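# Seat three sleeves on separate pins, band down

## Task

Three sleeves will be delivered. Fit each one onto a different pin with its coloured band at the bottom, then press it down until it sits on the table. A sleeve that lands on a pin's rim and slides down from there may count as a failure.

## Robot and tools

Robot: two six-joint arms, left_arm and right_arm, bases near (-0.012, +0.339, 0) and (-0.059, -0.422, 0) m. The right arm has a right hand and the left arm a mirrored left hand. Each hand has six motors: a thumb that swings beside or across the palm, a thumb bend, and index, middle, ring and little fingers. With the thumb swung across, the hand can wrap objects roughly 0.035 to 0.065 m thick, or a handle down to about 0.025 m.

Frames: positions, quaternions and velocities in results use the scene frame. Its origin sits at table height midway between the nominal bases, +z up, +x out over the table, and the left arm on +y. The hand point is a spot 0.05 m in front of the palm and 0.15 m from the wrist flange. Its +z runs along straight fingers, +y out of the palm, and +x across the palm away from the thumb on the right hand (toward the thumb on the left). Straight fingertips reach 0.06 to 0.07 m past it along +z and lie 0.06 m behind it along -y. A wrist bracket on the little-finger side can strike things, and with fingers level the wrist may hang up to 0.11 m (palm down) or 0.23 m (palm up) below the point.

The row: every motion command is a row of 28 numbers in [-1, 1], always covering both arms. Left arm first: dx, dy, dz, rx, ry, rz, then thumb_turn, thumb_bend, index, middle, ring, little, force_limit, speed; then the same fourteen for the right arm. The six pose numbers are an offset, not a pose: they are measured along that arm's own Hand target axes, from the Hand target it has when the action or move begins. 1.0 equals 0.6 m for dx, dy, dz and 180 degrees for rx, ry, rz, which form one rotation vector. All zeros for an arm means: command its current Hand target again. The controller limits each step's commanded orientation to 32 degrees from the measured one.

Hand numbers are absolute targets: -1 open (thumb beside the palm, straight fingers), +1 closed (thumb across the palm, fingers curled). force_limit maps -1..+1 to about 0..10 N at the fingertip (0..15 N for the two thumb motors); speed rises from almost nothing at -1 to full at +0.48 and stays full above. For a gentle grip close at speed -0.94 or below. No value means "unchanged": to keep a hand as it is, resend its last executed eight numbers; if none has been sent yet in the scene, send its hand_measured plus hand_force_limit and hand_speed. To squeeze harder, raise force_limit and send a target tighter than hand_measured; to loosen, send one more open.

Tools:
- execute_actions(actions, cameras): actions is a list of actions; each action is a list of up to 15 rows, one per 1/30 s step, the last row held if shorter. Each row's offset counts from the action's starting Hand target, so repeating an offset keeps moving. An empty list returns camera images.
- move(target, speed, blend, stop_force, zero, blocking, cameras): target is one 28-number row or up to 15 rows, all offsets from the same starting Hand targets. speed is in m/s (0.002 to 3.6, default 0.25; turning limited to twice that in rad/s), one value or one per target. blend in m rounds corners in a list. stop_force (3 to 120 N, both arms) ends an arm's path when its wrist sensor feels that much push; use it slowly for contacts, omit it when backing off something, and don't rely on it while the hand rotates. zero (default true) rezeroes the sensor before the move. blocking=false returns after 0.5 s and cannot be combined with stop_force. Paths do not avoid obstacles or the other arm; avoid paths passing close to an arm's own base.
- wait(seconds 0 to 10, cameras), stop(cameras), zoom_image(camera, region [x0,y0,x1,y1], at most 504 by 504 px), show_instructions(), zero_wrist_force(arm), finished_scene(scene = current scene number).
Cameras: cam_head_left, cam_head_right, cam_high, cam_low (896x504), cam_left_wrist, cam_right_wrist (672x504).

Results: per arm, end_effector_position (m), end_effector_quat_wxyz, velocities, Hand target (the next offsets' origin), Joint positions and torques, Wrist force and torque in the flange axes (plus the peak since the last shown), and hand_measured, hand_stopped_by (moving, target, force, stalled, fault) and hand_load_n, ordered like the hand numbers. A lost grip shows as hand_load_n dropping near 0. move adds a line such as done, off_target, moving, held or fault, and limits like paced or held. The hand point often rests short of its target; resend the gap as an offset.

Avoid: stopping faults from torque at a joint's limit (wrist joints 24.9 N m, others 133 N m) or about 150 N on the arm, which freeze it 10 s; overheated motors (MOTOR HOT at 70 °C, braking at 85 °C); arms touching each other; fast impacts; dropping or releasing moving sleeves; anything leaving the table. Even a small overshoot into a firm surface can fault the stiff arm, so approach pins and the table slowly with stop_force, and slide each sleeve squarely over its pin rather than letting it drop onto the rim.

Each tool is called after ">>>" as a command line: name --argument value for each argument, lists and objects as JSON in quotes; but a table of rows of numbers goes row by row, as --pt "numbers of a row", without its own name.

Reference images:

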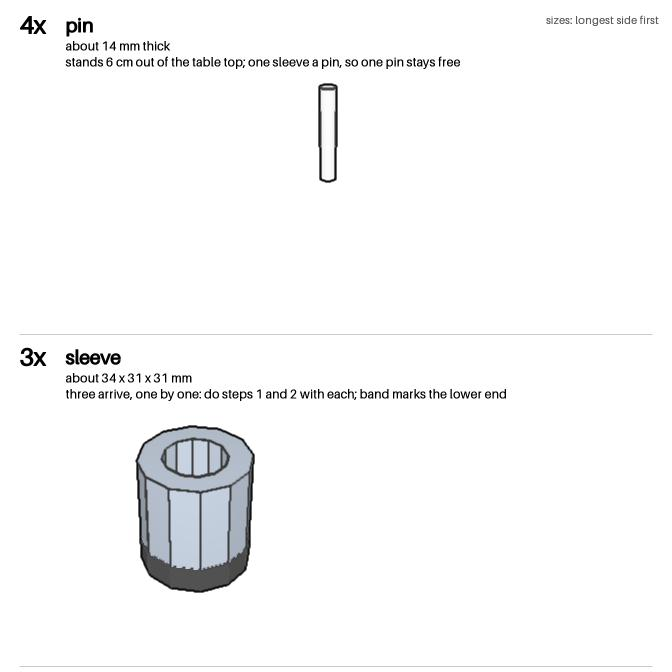

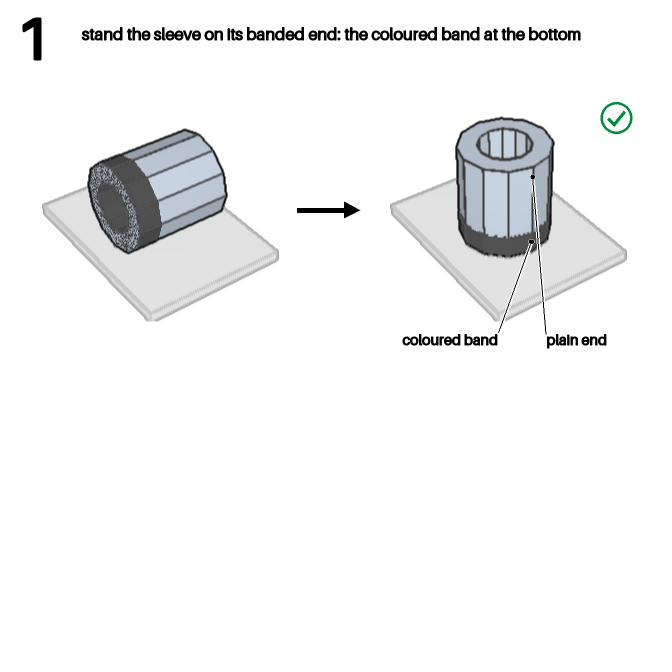

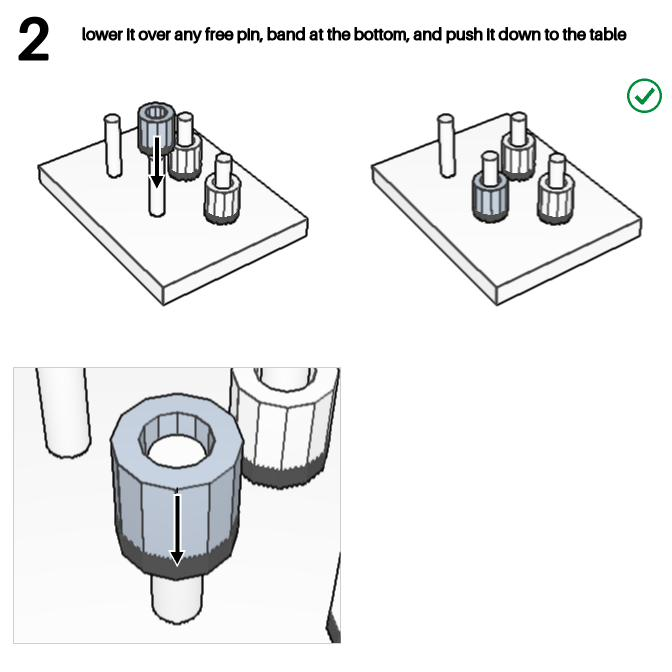

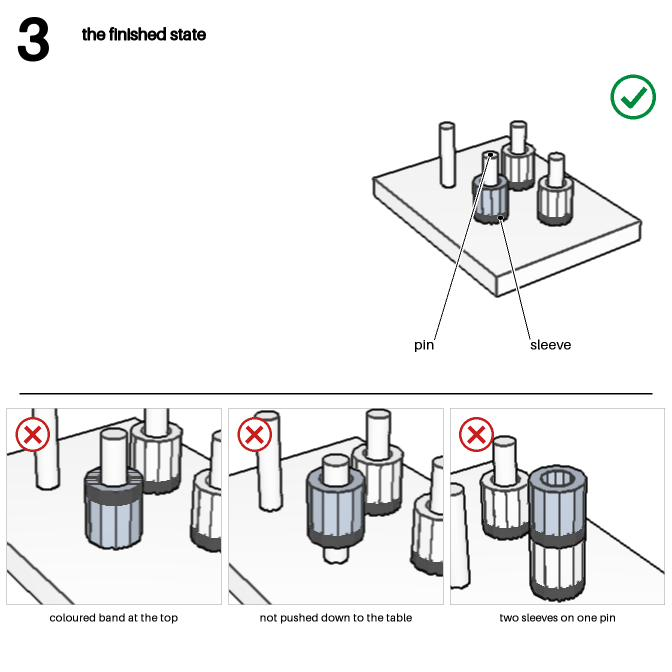

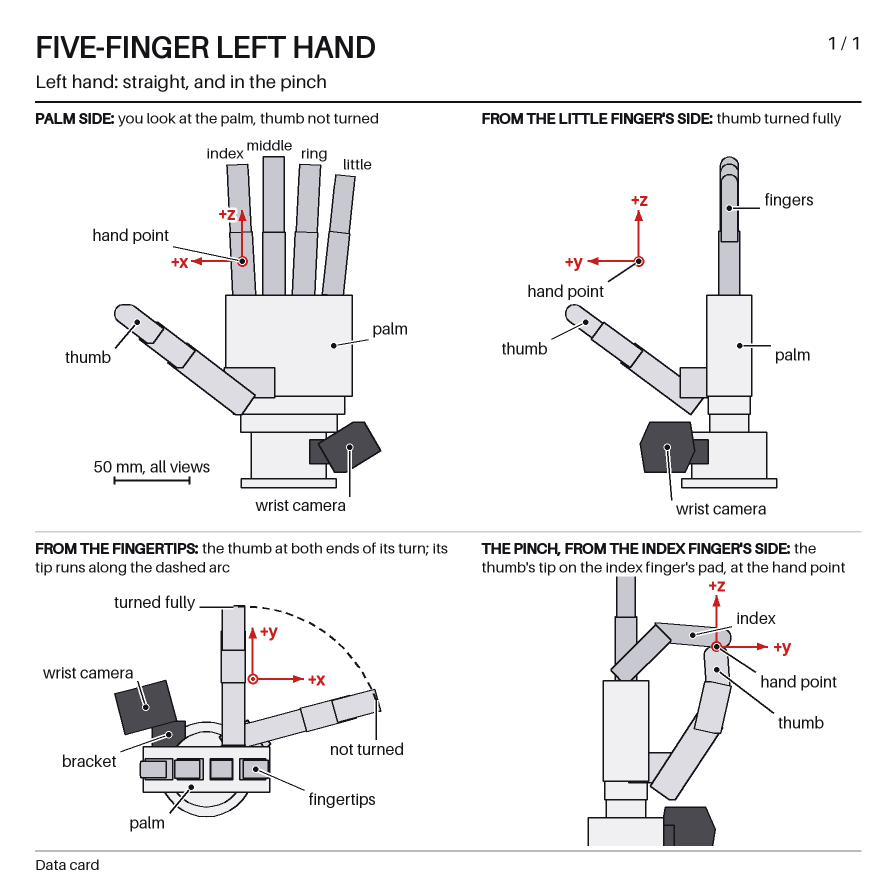

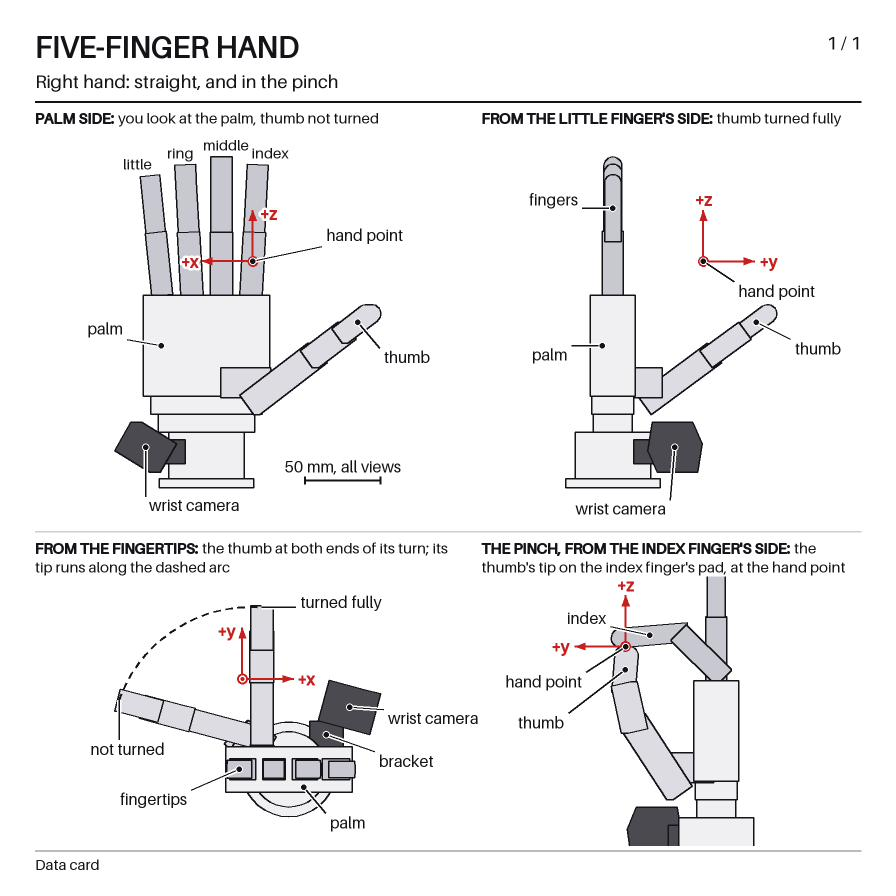

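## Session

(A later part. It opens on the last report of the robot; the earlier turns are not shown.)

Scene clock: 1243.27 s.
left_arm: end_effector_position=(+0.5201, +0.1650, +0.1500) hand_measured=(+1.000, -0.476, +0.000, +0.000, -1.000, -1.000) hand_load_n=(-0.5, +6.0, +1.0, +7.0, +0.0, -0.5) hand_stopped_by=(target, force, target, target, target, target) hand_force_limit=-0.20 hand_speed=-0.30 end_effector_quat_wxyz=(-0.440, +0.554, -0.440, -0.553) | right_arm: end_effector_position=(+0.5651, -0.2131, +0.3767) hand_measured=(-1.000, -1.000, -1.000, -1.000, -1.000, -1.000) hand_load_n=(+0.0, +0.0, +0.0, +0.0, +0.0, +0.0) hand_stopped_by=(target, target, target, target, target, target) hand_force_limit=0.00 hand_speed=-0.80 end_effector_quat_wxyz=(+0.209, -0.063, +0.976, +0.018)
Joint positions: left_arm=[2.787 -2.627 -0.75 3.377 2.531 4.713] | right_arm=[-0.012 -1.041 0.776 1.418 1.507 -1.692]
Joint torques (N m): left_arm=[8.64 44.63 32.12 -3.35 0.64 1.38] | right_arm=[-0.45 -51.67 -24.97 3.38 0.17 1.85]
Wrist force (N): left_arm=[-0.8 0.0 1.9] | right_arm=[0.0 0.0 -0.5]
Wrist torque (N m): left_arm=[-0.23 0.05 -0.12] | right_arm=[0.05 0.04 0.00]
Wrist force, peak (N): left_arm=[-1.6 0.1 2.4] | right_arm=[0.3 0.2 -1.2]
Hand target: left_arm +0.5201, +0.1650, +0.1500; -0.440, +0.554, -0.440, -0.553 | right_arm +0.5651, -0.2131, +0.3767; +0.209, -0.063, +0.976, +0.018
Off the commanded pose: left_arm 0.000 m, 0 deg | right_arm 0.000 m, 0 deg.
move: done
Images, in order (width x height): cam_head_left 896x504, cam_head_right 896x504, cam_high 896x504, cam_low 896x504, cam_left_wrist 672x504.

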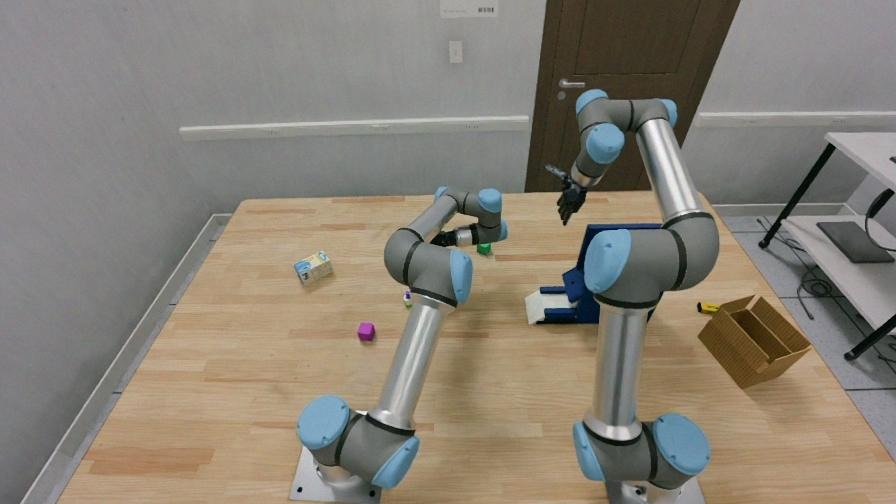

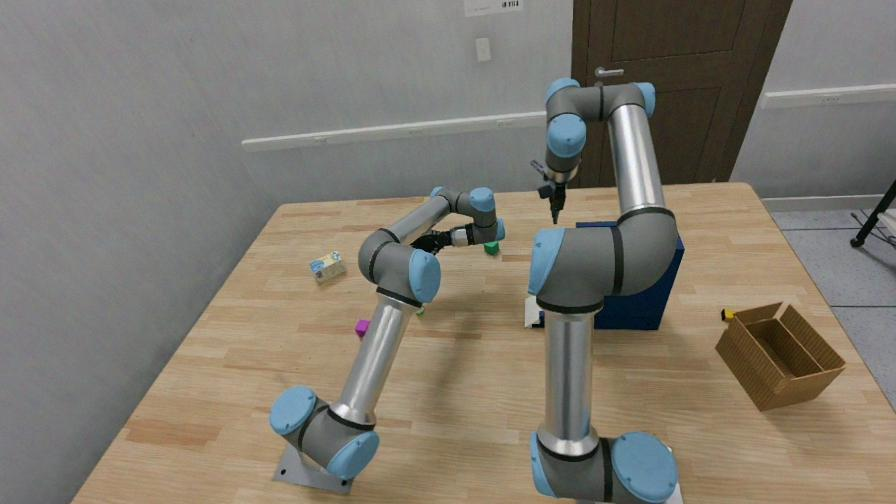

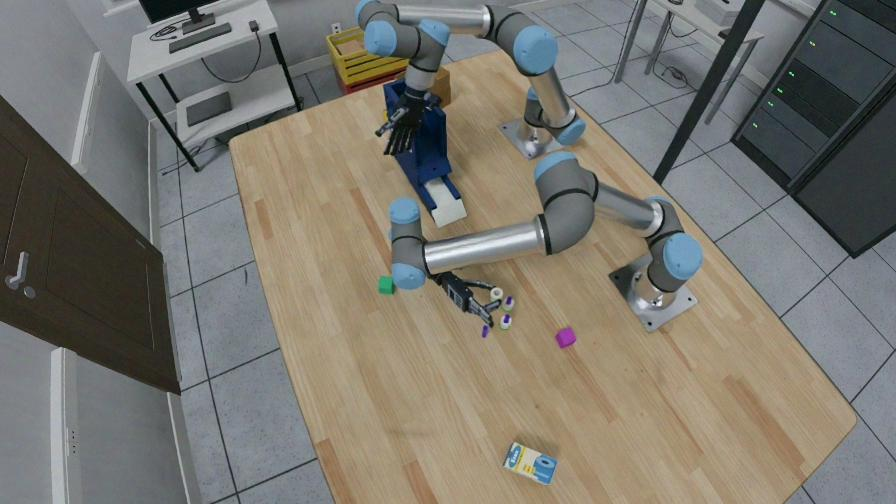

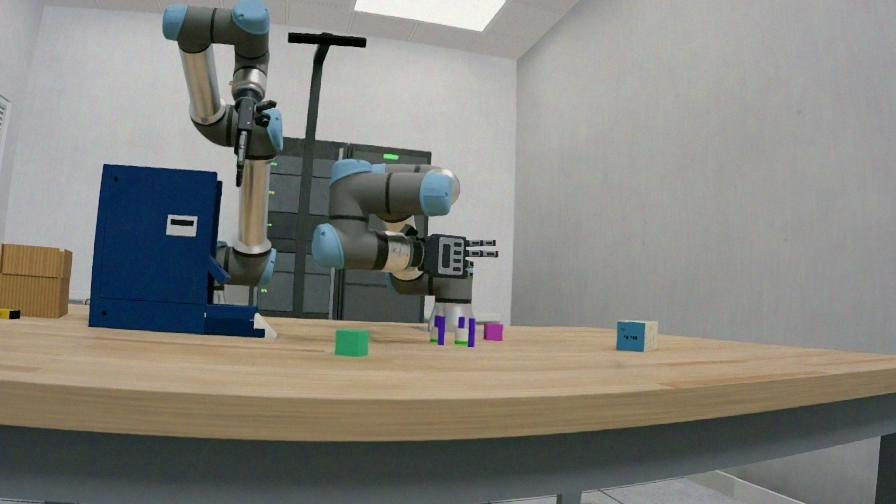

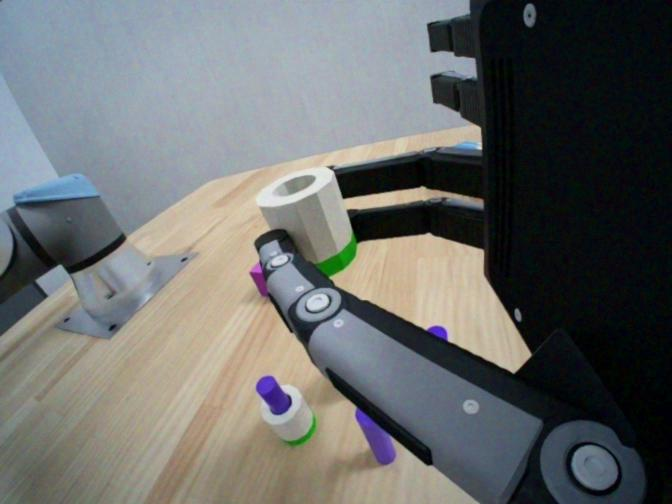

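>>> move --target '[0.12,0.0063,-0.0277,0,0,0,1,0.3,0,0,-1,-1,-0.2,-0.3,0,0,0,0,0,0,-1,-1,-1,-1,-1,-1,0,-0.8]' --speed 0.08 --stop_force 5 --cameras '["cam_low","cam_high","cam_left_wrist","cam_head_left","cam_head_right"]'

>>> zoom_image --camera "cam_left_wrist" --region '[240, 150, 440, 320]'

>>> zoom_image --camera "cam_high" --region '[475, 285, 520, 330]'

>>> zoom_image --camera "cam_low" --region '[410, 260, 500, 355]'

Scene clock: 1292.87 s.
left_arm: end_effector_position=(+0.5201, +0.1479, +0.0780) hand_measured=(+1.000, -0.476, +0.000, +0.000, -1.000, -1.000) hand_load_n=(+0.0, +6.0, +1.0, +7.0, +0.0, +0.0) hand_stopped_by=(target, force, target, target, target, target) hand_force_limit=-0.20 hand_speed=-0.30 end_effector_quat_wxyz=(-0.440, +0.554, -0.440, -0.553) | right_arm: end_effector_position=(+0.5651, -0.2131, +0.3767) hand_measured=(-1.000, -1.000, -1.000, -1.000, -1.000, -1.000) hand_load_n=(+0.0, -0.5, +0.0, +0.0, +0.0, +0.0) hand_stopped_by=(target, target, target, target, target, target) hand_force_limit=0.00 hand_speed=-0.80 end_effector_quat_wxyz=(+0.209, -0.063, +0.976, +0.018)
Joint positions: left_arm=[2.766 -2.727 -0.739 3.467 2.51 4.713] | right_arm=[-0.012 -1.041 0.776 1.418 1.507 -1.692]
Joint torques (N m): left_arm=[7.43 71.94 6.44 -3.77 1.75 1.86] | right_arm=[-0.28 -51.51 -25.62 3.3 0.42 1.89]
Wrist force (N): left_arm=[-0.9 0.0 2.1] | right_arm=[-0.1 0.0 -0.8]
Wrist torque (N m): left_arm=[-0.23 0.05 -0.12] | right_arm=[0.06 0.05 -0.01]
Wrist force, peak (N): left_arm=[-1.6 -0.1 2.3] | right_arm=[-0.2 -0.1 -1.4]
Hand target: left_arm +0.5201, +0.1479, +0.0780; -0.440, +0.554, -0.440, -0.553 | right_arm +0.5651, -0.2131, +0.3767; +0.209, -0.063, +0.976, +0.018
Off the commanded pose: left_arm 0.000 m, 0 deg | right_arm 0.000 m, 0 deg.
move: done
Images, in order (width x height): cam_head_left 896x504, cam_head_right 896x504, cam_high 896x504, cam_low 896x504, cam_left_wrist 672x504.

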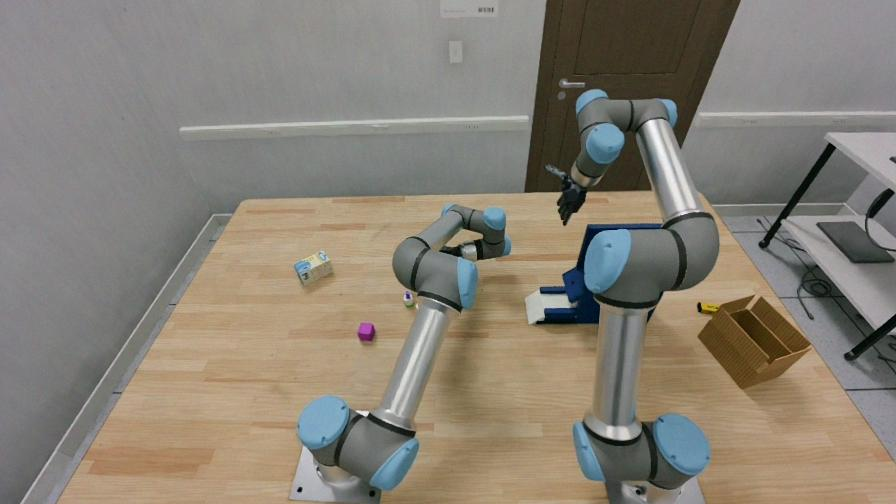

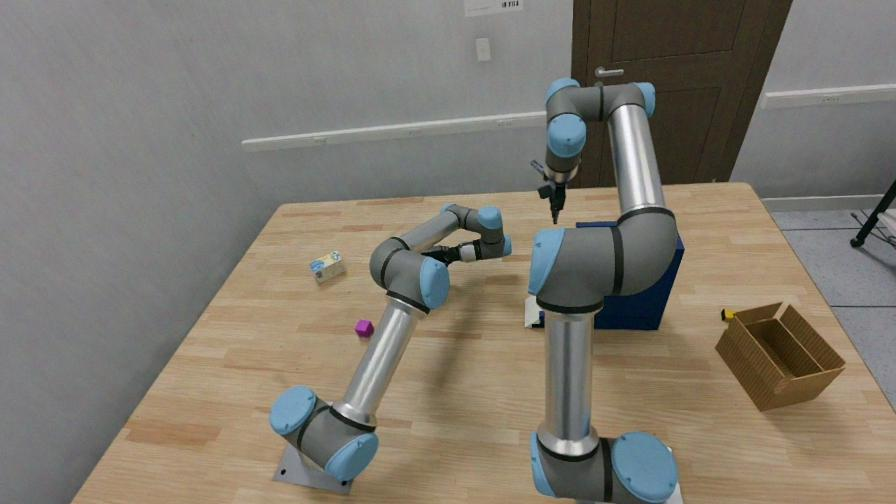

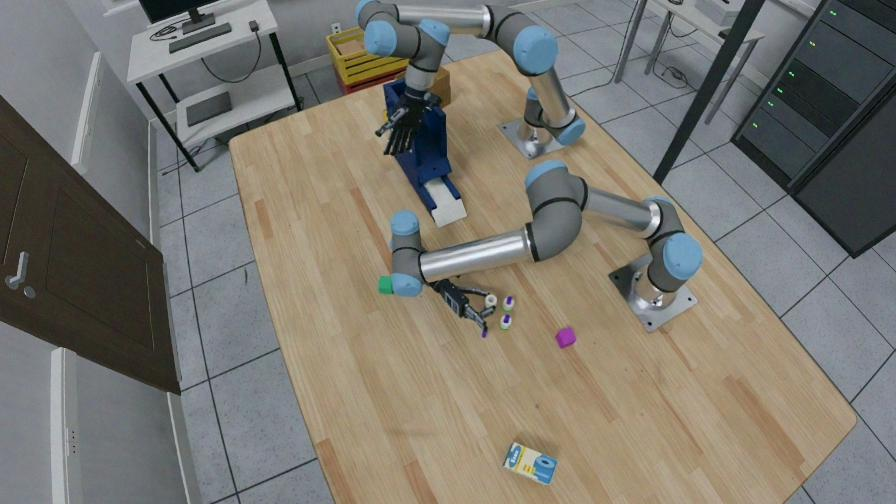

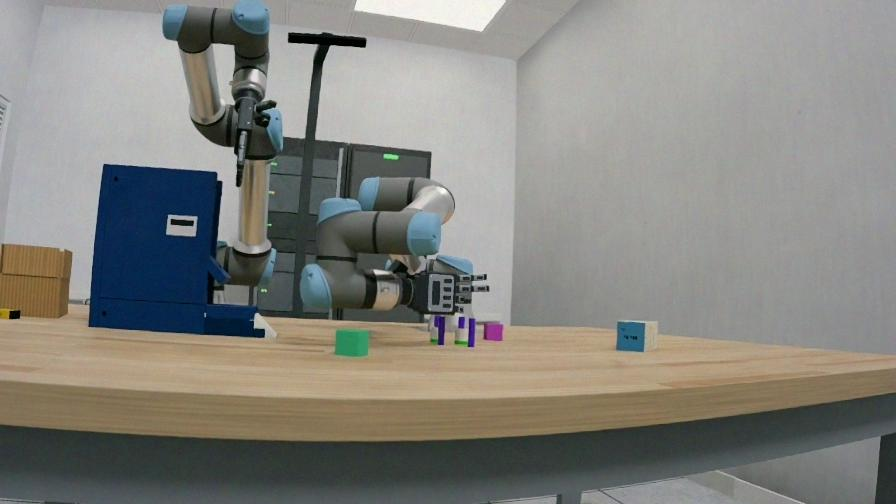

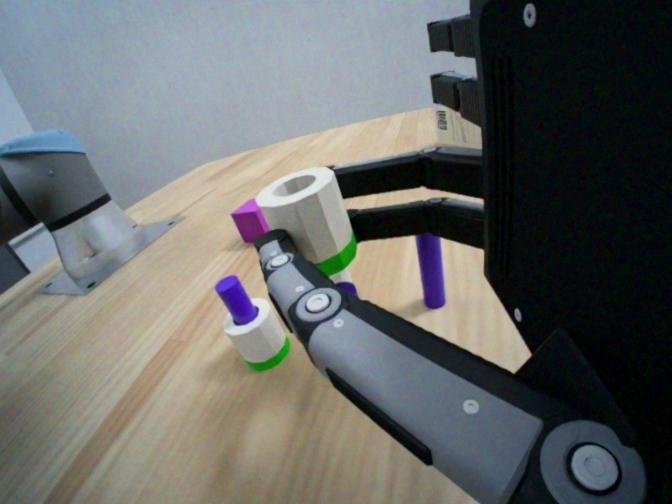

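Scaled by 2.520 from the camera's 672x504 image, which has a finer 960x720 frame.

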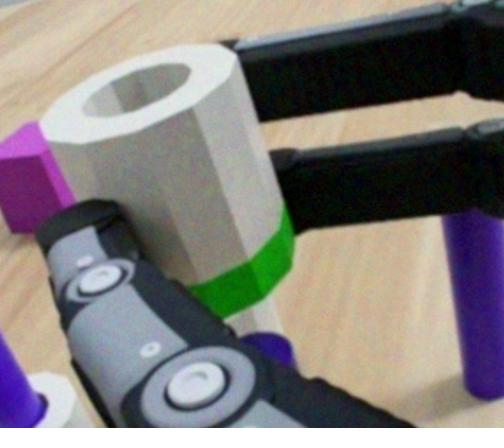

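Scaled by 11.200 from the camera's 896x504 image, which has a finer 1280x720 frame.

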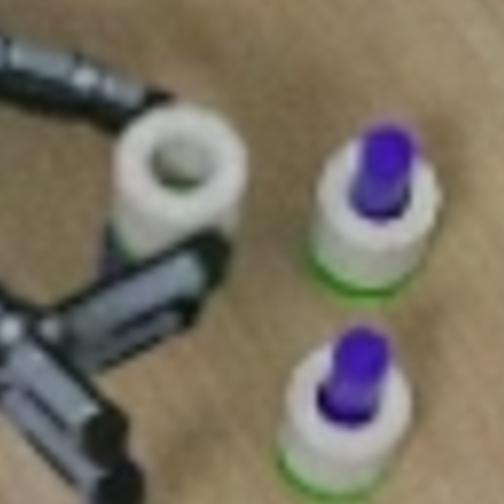

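Scaled by 5.305 from the camera's 896x504 image, which has a finer 1280x720 frame.

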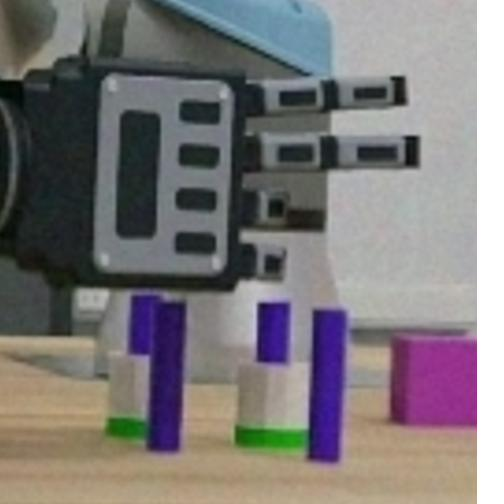

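>>> move --pt "0 -0.0097 -0.0102 0 0 0 1 0.3 0 0 -1 -1 -0.2 -0.3 0 0 0 0 0 0 -1 -1 -1 -1 -1 -1 0 -0.8" --pt "0.01 -0.0097 -0.0102 0 0 0 1 0.3 0 0 -1 -1 -0.2 -0.3 0 0 0 0 0 0 -1 -1 -1 -1 -1 -1 0 -0.8" --speed 0.04 --stop_force 4 --cameras '["cam_high","cam_left_wrist"]'

>>> zoom_image --camera "cam_left_wrist" --region '[250, 150, 450, 320]'

>>> zoom_image --camera "cam_high" --region '[475, 285, 520, 330]'

Scene clock: 1300.07 s.
left_arm: end_effector_position=(+0.5272, +0.1433, +0.0720) hand_measured=(+1.000, -0.476, +0.000, +0.000, -1.000, -1.000) hand_load_n=(+0.0, +6.5, +1.0, +7.0, +0.5, +0.0) hand_stopped_by=(target, force, target, target, target, target) hand_force_limit=-0.20 hand_speed=-0.30 end_effector_quat_wxyz=(-0.440, +0.554, -0.440, -0.553) | right_arm: end_effector_position=(+0.5651, -0.2131, +0.3767) hand_measured=(-1.000, -1.000, -1.000, -1.000, -1.000, -1.000) hand_load_n=(+0.0, +0.0, +0.0, +0.0, +0.0, +0.0) hand_stopped_by=(target, target, target, target, target, target) hand_force_limit=0.00 hand_speed=-0.80 end_effector_quat_wxyz=(+0.209, -0.063, +0.976, +0.018)
Joint positions: left_arm=[2.764 -2.763 -0.681 3.445 2.508 4.713] | right_arm=[-0.012 -1.041 0.776 1.418 1.507 -1.692]
Joint torques (N m): left_arm=[0.22 73.38 32.08 -4.02 1.19 0.69] | right_arm=[-0.38 -51.63 -25.37 3.31 0.37 1.89]
Wrist force (N): left_arm=[-1.1 -0.1 2.1] | right_arm=[-0.1 -0.1 -0.9]
Wrist torque (N m): left_arm=[-0.26 0.06 -0.04] | right_arm=[0.05 0.06 -0.01]
Wrist force, peak (N): left_arm=[-1.2 0.0 2.3] | right_arm=[-0.1 0.0 -1.2]
Hand target: left_arm +0.5272, +0.1433, +0.0720; -0.440, +0.554, -0.440, -0.553 | right_arm +0.5651, -0.2131, +0.3767; +0.209, -0.063, +0.976, +0.018
Off the commanded pose: left_arm 0.000 m, 0 deg | right_arm 0.000 m, 0 deg.
move: done
Images, in order (width x height): cam_high 896x504, cam_left_wrist 672x504.

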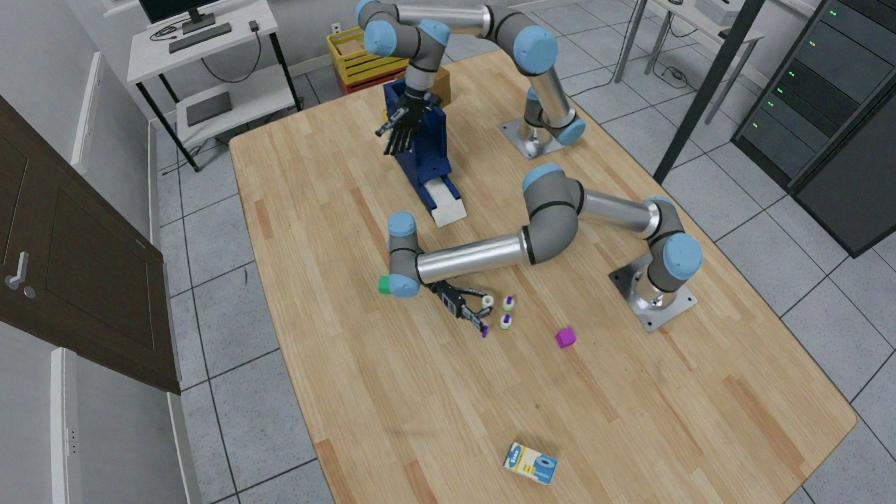

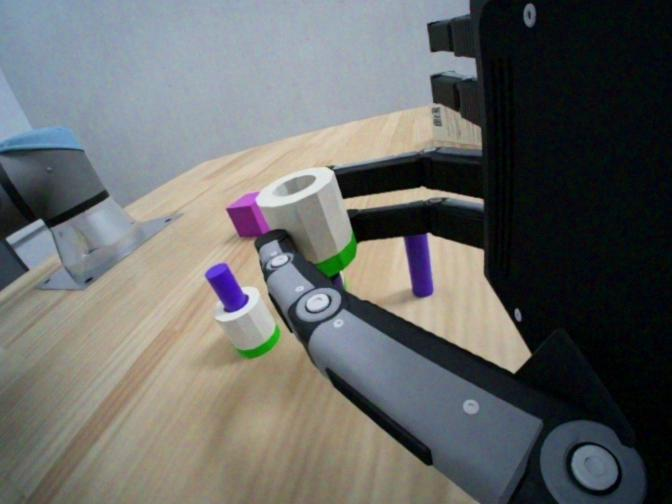

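Scaled by 2.520 from the camera's 672x504 image, which has a finer 960x720 frame.

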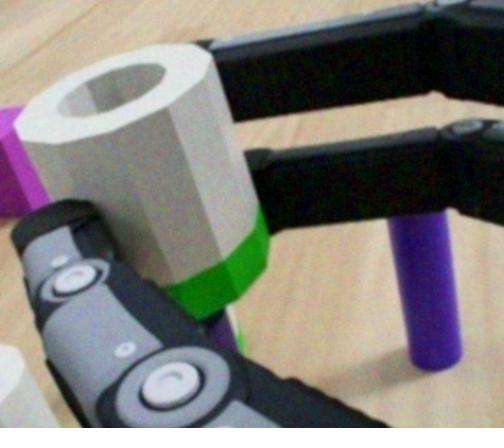

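Scaled by 11.200 from the camera's 896x504 image, which has a finer 1280x720 frame.

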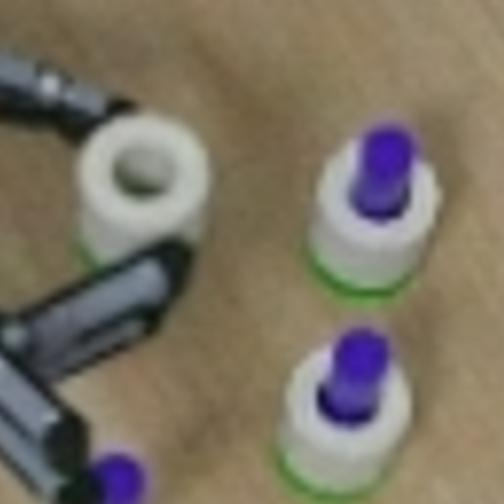

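>>> zoom_image --camera "cam_left_wrist" --region '[290, 200, 370, 300]'

>>> zoom_image --camera "cam_high" --region '[475, 290, 505, 320]'

Scaled by 5.040 from the camera's 672x504 image, which has a finer 960x720 frame.

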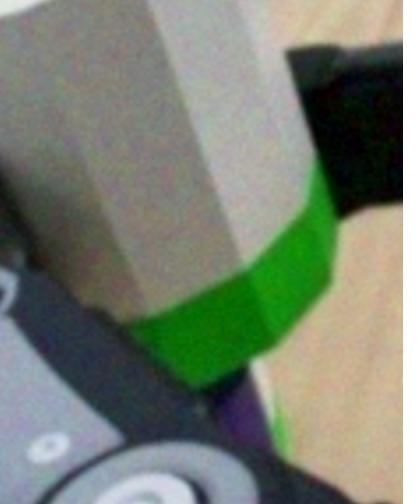

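Scaled by 16.800 from the camera's 896x504 image, which has a finer 1280x720 frame.

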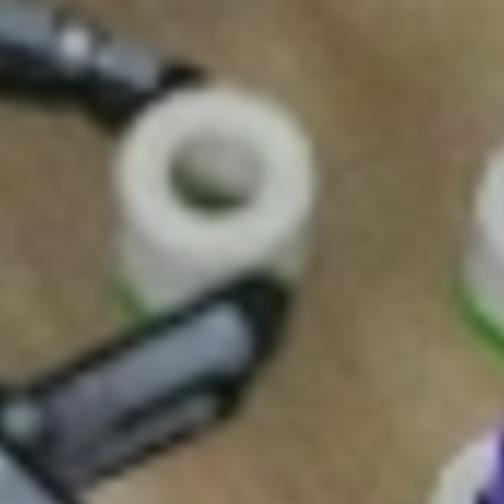

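>>> move --target '[0,0.0026,-0.0007,0,0,0,1,0.3,0,0,-1,-1,-0.2,-0.3,0,0,0,0,0,0,-1,-1,-1,-1,-1,-1,0,-0.8]' --speed 0.03

>>> move --target '[0.0317,0,0,0,0,0,1,0.3,0,0,-1,-1,-0.2,-0.3,0,0,0,0,0,0,-1,-1,-1,-1,-1,-1,0,-0.8]' --speed 0.012 --stop_force 3 --cameras '["cam_high","cam_left_wrist"]'

>>> zoom_image --camera "cam_left_wrist" --region '[290, 200, 370, 300]'

>>> zoom_image --camera "cam_high" --region '[475, 290, 505, 320]'

Scene clock: 1310.53 s.
left_arm: end_effector_position=(+0.5257, +0.1425, +0.0720) hand_measured=(+1.000, -0.476, +0.000, +0.000, -1.000, -1.000) hand_load_n=(-0.5, +6.5, +1.0, +7.0, +0.0, +0.0) hand_stopped_by=(target, force, target, target, target, target) hand_force_limit=-0.20 hand_speed=-0.30 end_effector_quat_wxyz=(-0.440, +0.554, -0.440, -0.553) | right_arm: end_effector_position=(+0.5651, -0.2131, +0.3767) hand_measured=(-1.000, -1.000, -1.000, -1.000, -1.000, -1.000) hand_load_n=(+0.0, +0.0, +0.0, +0.0, +0.5, +0.0) hand_stopped_by=(target, target, target, target, target, target) hand_force_limit=0.00 hand_speed=-0.80 end_effector_quat_wxyz=(+0.209, -0.063, +0.976, +0.018)
Joint positions: left_arm=[2.762 -2.76 -0.687 3.448 2.506 4.713] | right_arm=[-0.012 -1.041 0.776 1.418 1.507 -1.692]
Joint torques (N m): left_arm=[-5.78 69.7 12.11 1.06 -1.18 0.91] | right_arm=[-0.35 -51.62 -25.36 3.35 0.46 1.88]
Wrist force (N): left_arm=[-1.0 -0.1 2.2] | right_arm=[-0.1 0.1 -1.0]
Wrist torque (N m): left_arm=[-0.27 0.05 -0.03] | right_arm=[0.07 0.06 -0.01]
Wrist force, peak (N): left_arm=[-1.2 -0.2 2.3] | right_arm=[0.1 0.1 -1.3]
Hand target: left_arm +0.5258, +0.1425, +0.0720; -0.440, +0.554, -0.440, -0.553 | right_arm +0.5651, -0.2131, +0.3767; +0.209, -0.063, +0.976, +0.018
Off the commanded pose: left_arm 0.000 m, 0 deg | right_arm 0.000 m, 0 deg.
move: done

Scene clock: 1312.33 s.
left_arm: end_effector_position=(+0.5257, +0.1425, +0.0645) hand_measured=(+1.000, -0.476, +0.000, -0.002, -1.000, -1.000) hand_load_n=(-2.0, +6.0, +0.5, +7.5, +0.0, +0.0) hand_stopped_by=(target, force, target, target, target, target) hand_force_limit=-0.20 hand_speed=-0.30 end_effector_quat_wxyz=(-0.440, +0.554, -0.440, -0.553) | right_arm: end_effector_position=(+0.5651, -0.2131, +0.3767) hand_measured=(-1.000, -1.000, -1.000, -1.000, -1.000, -1.000) hand_load_n=(+0.0, +0.5, +0.0, +0.0, +0.0, +0.0) hand_stopped_by=(target, target, target, target, target, target) hand_force_limit=0.00 hand_speed=-0.80 end_effector_quat_wxyz=(+0.209, -0.063, +0.976, +0.018)
Joint positions: left_arm=[2.762 -2.769 -0.69 3.459 2.506 4.713] | right_arm=[-0.012 -1.041 0.776 1.418 1.507 -1.692]
Joint torques (N m): left_arm=[-2.93 70 31.94 -3.1 0.64 0.39] | right_arm=[-0.55 -51.63 -25.65 3.31 0.38 1.9]
Wrist force (N): left_arm=[-4.2 -0.1 2.4] | right_arm=[-0.1 0.2 -0.9]
Wrist torque (N m): left_arm=[-0.26 0.08 0.00] | right_arm=[0.09 0.06 0.00]
Wrist force, peak (N): left_arm=[-9.0 -0.3 4.8] | right_arm=[0.0 0.1 -1.2]
Hand target: left_arm +0.5257, +0.1425, +0.0645; -0.440, +0.554, -0.440, -0.553 (not the last commanded pose) | right_arm +0.5651, -0.2131, +0.3767; +0.209, -0.063, +0.976, +0.018
Off the commanded pose: left_arm 0.012 m, 0 deg | right_arm 0.000 m, 0 deg.
move: contact (left_arm)
Images, in order (width x height): cam_high 896x504, cam_left_wrist 672x504.

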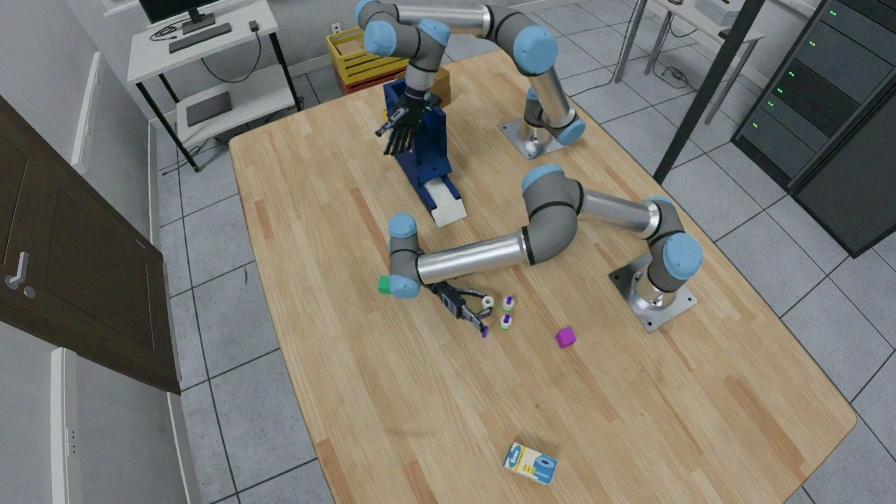

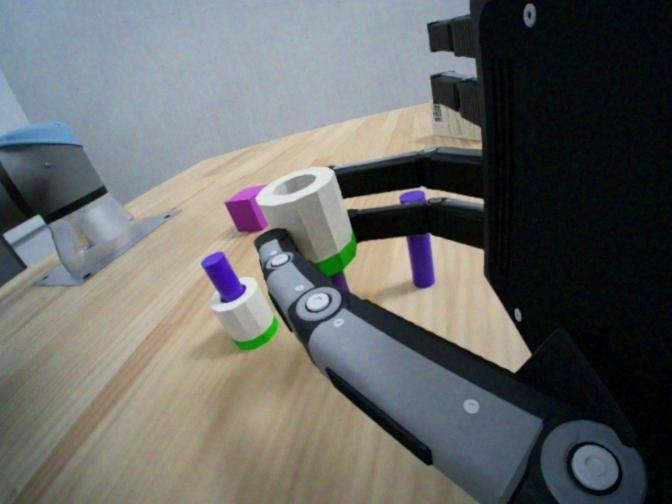

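Scaled by 5.040 from the camera's 672x504 image, which has a finer 960x720 frame.

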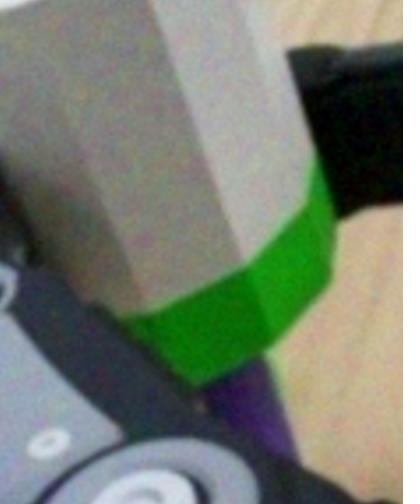

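Scaled by 16.800 from the camera's 896x504 image, which has a finer 1280x720 frame.

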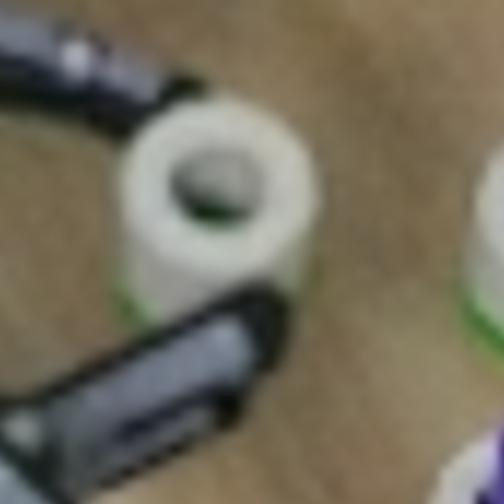

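>>> move --pt "-0.005 0 0 0 0 0 1 0.3 0 0 -1 -1 -0.2 -0.3 0 0 0 0 0 0 -1 -1 -1 -1 -1 -1 0 -0.8" --pt "-0.005 -0.0018 -0.0033 0 0 0 1 0.3 0 0 -1 -1 -0.2 -0.3 0 0 0 0 0 0 -1 -1 -1 -1 -1 -1 0 -0.8" --speed 0.03

>>> move --target '[0.0225,0,0,0,0,0,1,0.3,0,0,-1,-1,-0.2,-0.3,0,0,0,0,0,0,-1,-1,-1,-1,-1,-1,0,-0.8]' --speed 0.01 --stop_force 3 --cameras '["cam_high","cam_left_wrist"]'

>>> zoom_image --camera "cam_left_wrist" --region '[290, 200, 370, 300]'

>>> zoom_image --camera "cam_high" --region '[475, 290, 505, 320]'

Scene clock: 1324.10 s.
left_arm: end_effector_position=(+0.5272, +0.1408, +0.0675) hand_measured=(+1.000, -0.476, +0.000, -0.002, -1.000, -1.000) hand_load_n=(+0.0, +6.0, +1.0, +7.0, +0.0, +0.0) hand_stopped_by=(target, force, target, target, target, target) hand_force_limit=-0.20 hand_speed=-0.30 end_effector_quat_wxyz=(-0.440, +0.553, -0.440, -0.554) | right_arm: end_effector_position=(+0.5651, -0.2131, +0.3767) hand_measured=(-1.000, -1.000, -1.000, -1.000, -1.000, -1.000) hand_load_n=(+0.0, +0.5, +0.0, +0.0, +0.0, +0.0) hand_stopped_by=(target, target, target, target, target, target) hand_force_limit=0.00 hand_speed=-0.80 end_effector_quat_wxyz=(+0.209, -0.063, +0.976, +0.018)
Joint positions: left_arm=[2.761 -2.773 -0.672 3.446 2.505 4.713] | right_arm=[-0.012 -1.041 0.776 1.418 1.507 -1.692]
Joint torques (N m): left_arm=[0.72 72.77 6.2 1.67 -0.96 -1.03] | right_arm=[-0.49 -51.52 -25.3 3.36 0.44 1.9]
Wrist force (N): left_arm=[-1.2 -0.1 2.1] | right_arm=[0.0 0.2 -0.8]
Wrist torque (N m): left_arm=[-0.25 0.08 -0.04] | right_arm=[0.09 0.04 0.00]
Wrist force, peak (N): left_arm=[-5.2 0.0 2.8] | right_arm=[-0.3 -0.1 -1.2]
Hand target: left_arm +0.5272, +0.1408, +0.0675; -0.440, +0.554, -0.440, -0.553 | right_arm +0.5651, -0.2131, +0.3767; +0.209, -0.063, +0.976, +0.018
Off the commanded pose: left_arm 0.000 m, 0 deg | right_arm 0.000 m, 0 deg.
move: done

Scene clock: 1326.07 s.
left_arm: end_effector_position=(+0.5272, +0.1408, +0.0539) hand_measured=(+1.000, -0.476, +0.000, -0.002, -1.000, -1.000) hand_load_n=(-0.5, +6.0, +1.0, +7.0, -0.5, +0.0) hand_stopped_by=(target, force, target, target, target, target) hand_force_limit=-0.20 hand_speed=-0.30 end_effector_quat_wxyz=(-0.440, +0.554, -0.440, -0.554) | right_arm: end_effector_position=(+0.5651, -0.2131, +0.3767) hand_measured=(-1.000, -1.000, -1.000, -1.000, -1.000, -1.000) hand_load_n=(+0.0, +0.0, +0.0, +0.0, +0.0, +0.0) hand_stopped_by=(target, target, target, target, target, target) hand_force_limit=0.00 hand_speed=-0.80 end_effector_quat_wxyz=(+0.209, -0.063, +0.976, +0.018)
Joint positions: left_arm=[2.761 -2.789 -0.676 3.466 2.505 4.713] | right_arm=[-0.012 -1.041 0.776 1.418 1.507 -1.692]
Joint torques (N m): left_arm=[5.65 69.78 9.88 -3.45 1.25 -1.35] | right_arm=[-0.1 -51.13 -25.27 3.36 0.52 1.96]
Wrist force (N): left_arm=[-1.0 -0.2 2.1] | right_arm=[-0.2 -0.1 -1.0]
Wrist torque (N m): left_arm=[-0.27 0.07 -0.04] | right_arm=[0.06 0.08 -0.02]
Wrist force, peak (N): left_arm=[-1.1 -0.1 2.3] | right_arm=[0.0 0.2 -1.2]
Hand target: left_arm +0.5272, +0.1408, +0.0540; -0.440, +0.554, -0.440, -0.553 | right_arm +0.5651, -0.2131, +0.3767; +0.209, -0.063, +0.976, +0.018
Off the commanded pose: left_arm 0.000 m, 0 deg | right_arm 0.000 m, 0 deg.
move: done
Images, in order (width x height): cam_high 896x504, cam_left_wrist 672x504.

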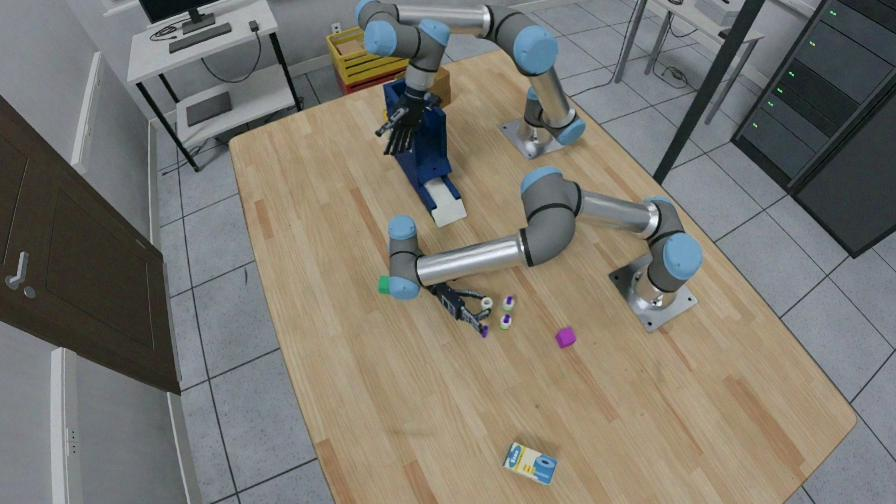

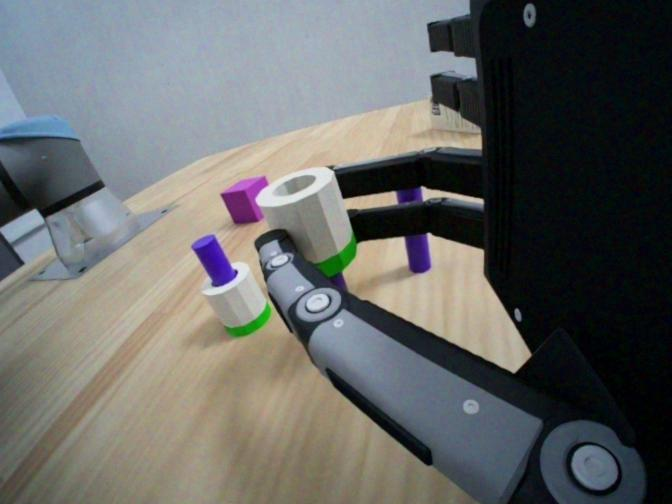

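Scaled by 5.040 from the camera's 672x504 image, which has a finer 960x720 frame.

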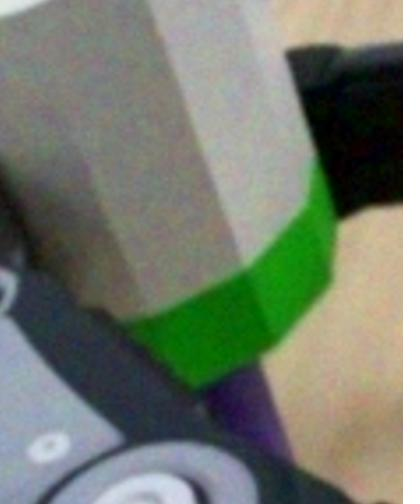

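Scaled by 16.800 from the camera's 896x504 image, which has a finer 1280x720 frame.

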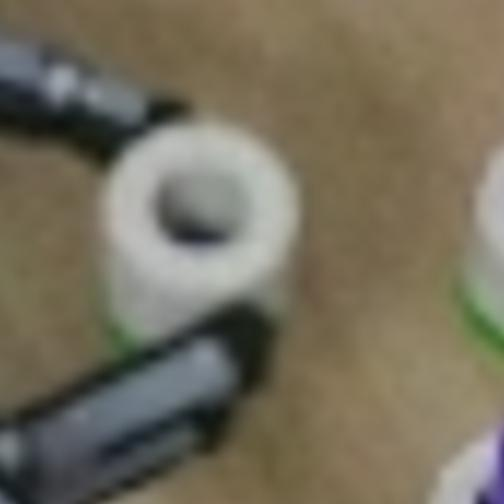

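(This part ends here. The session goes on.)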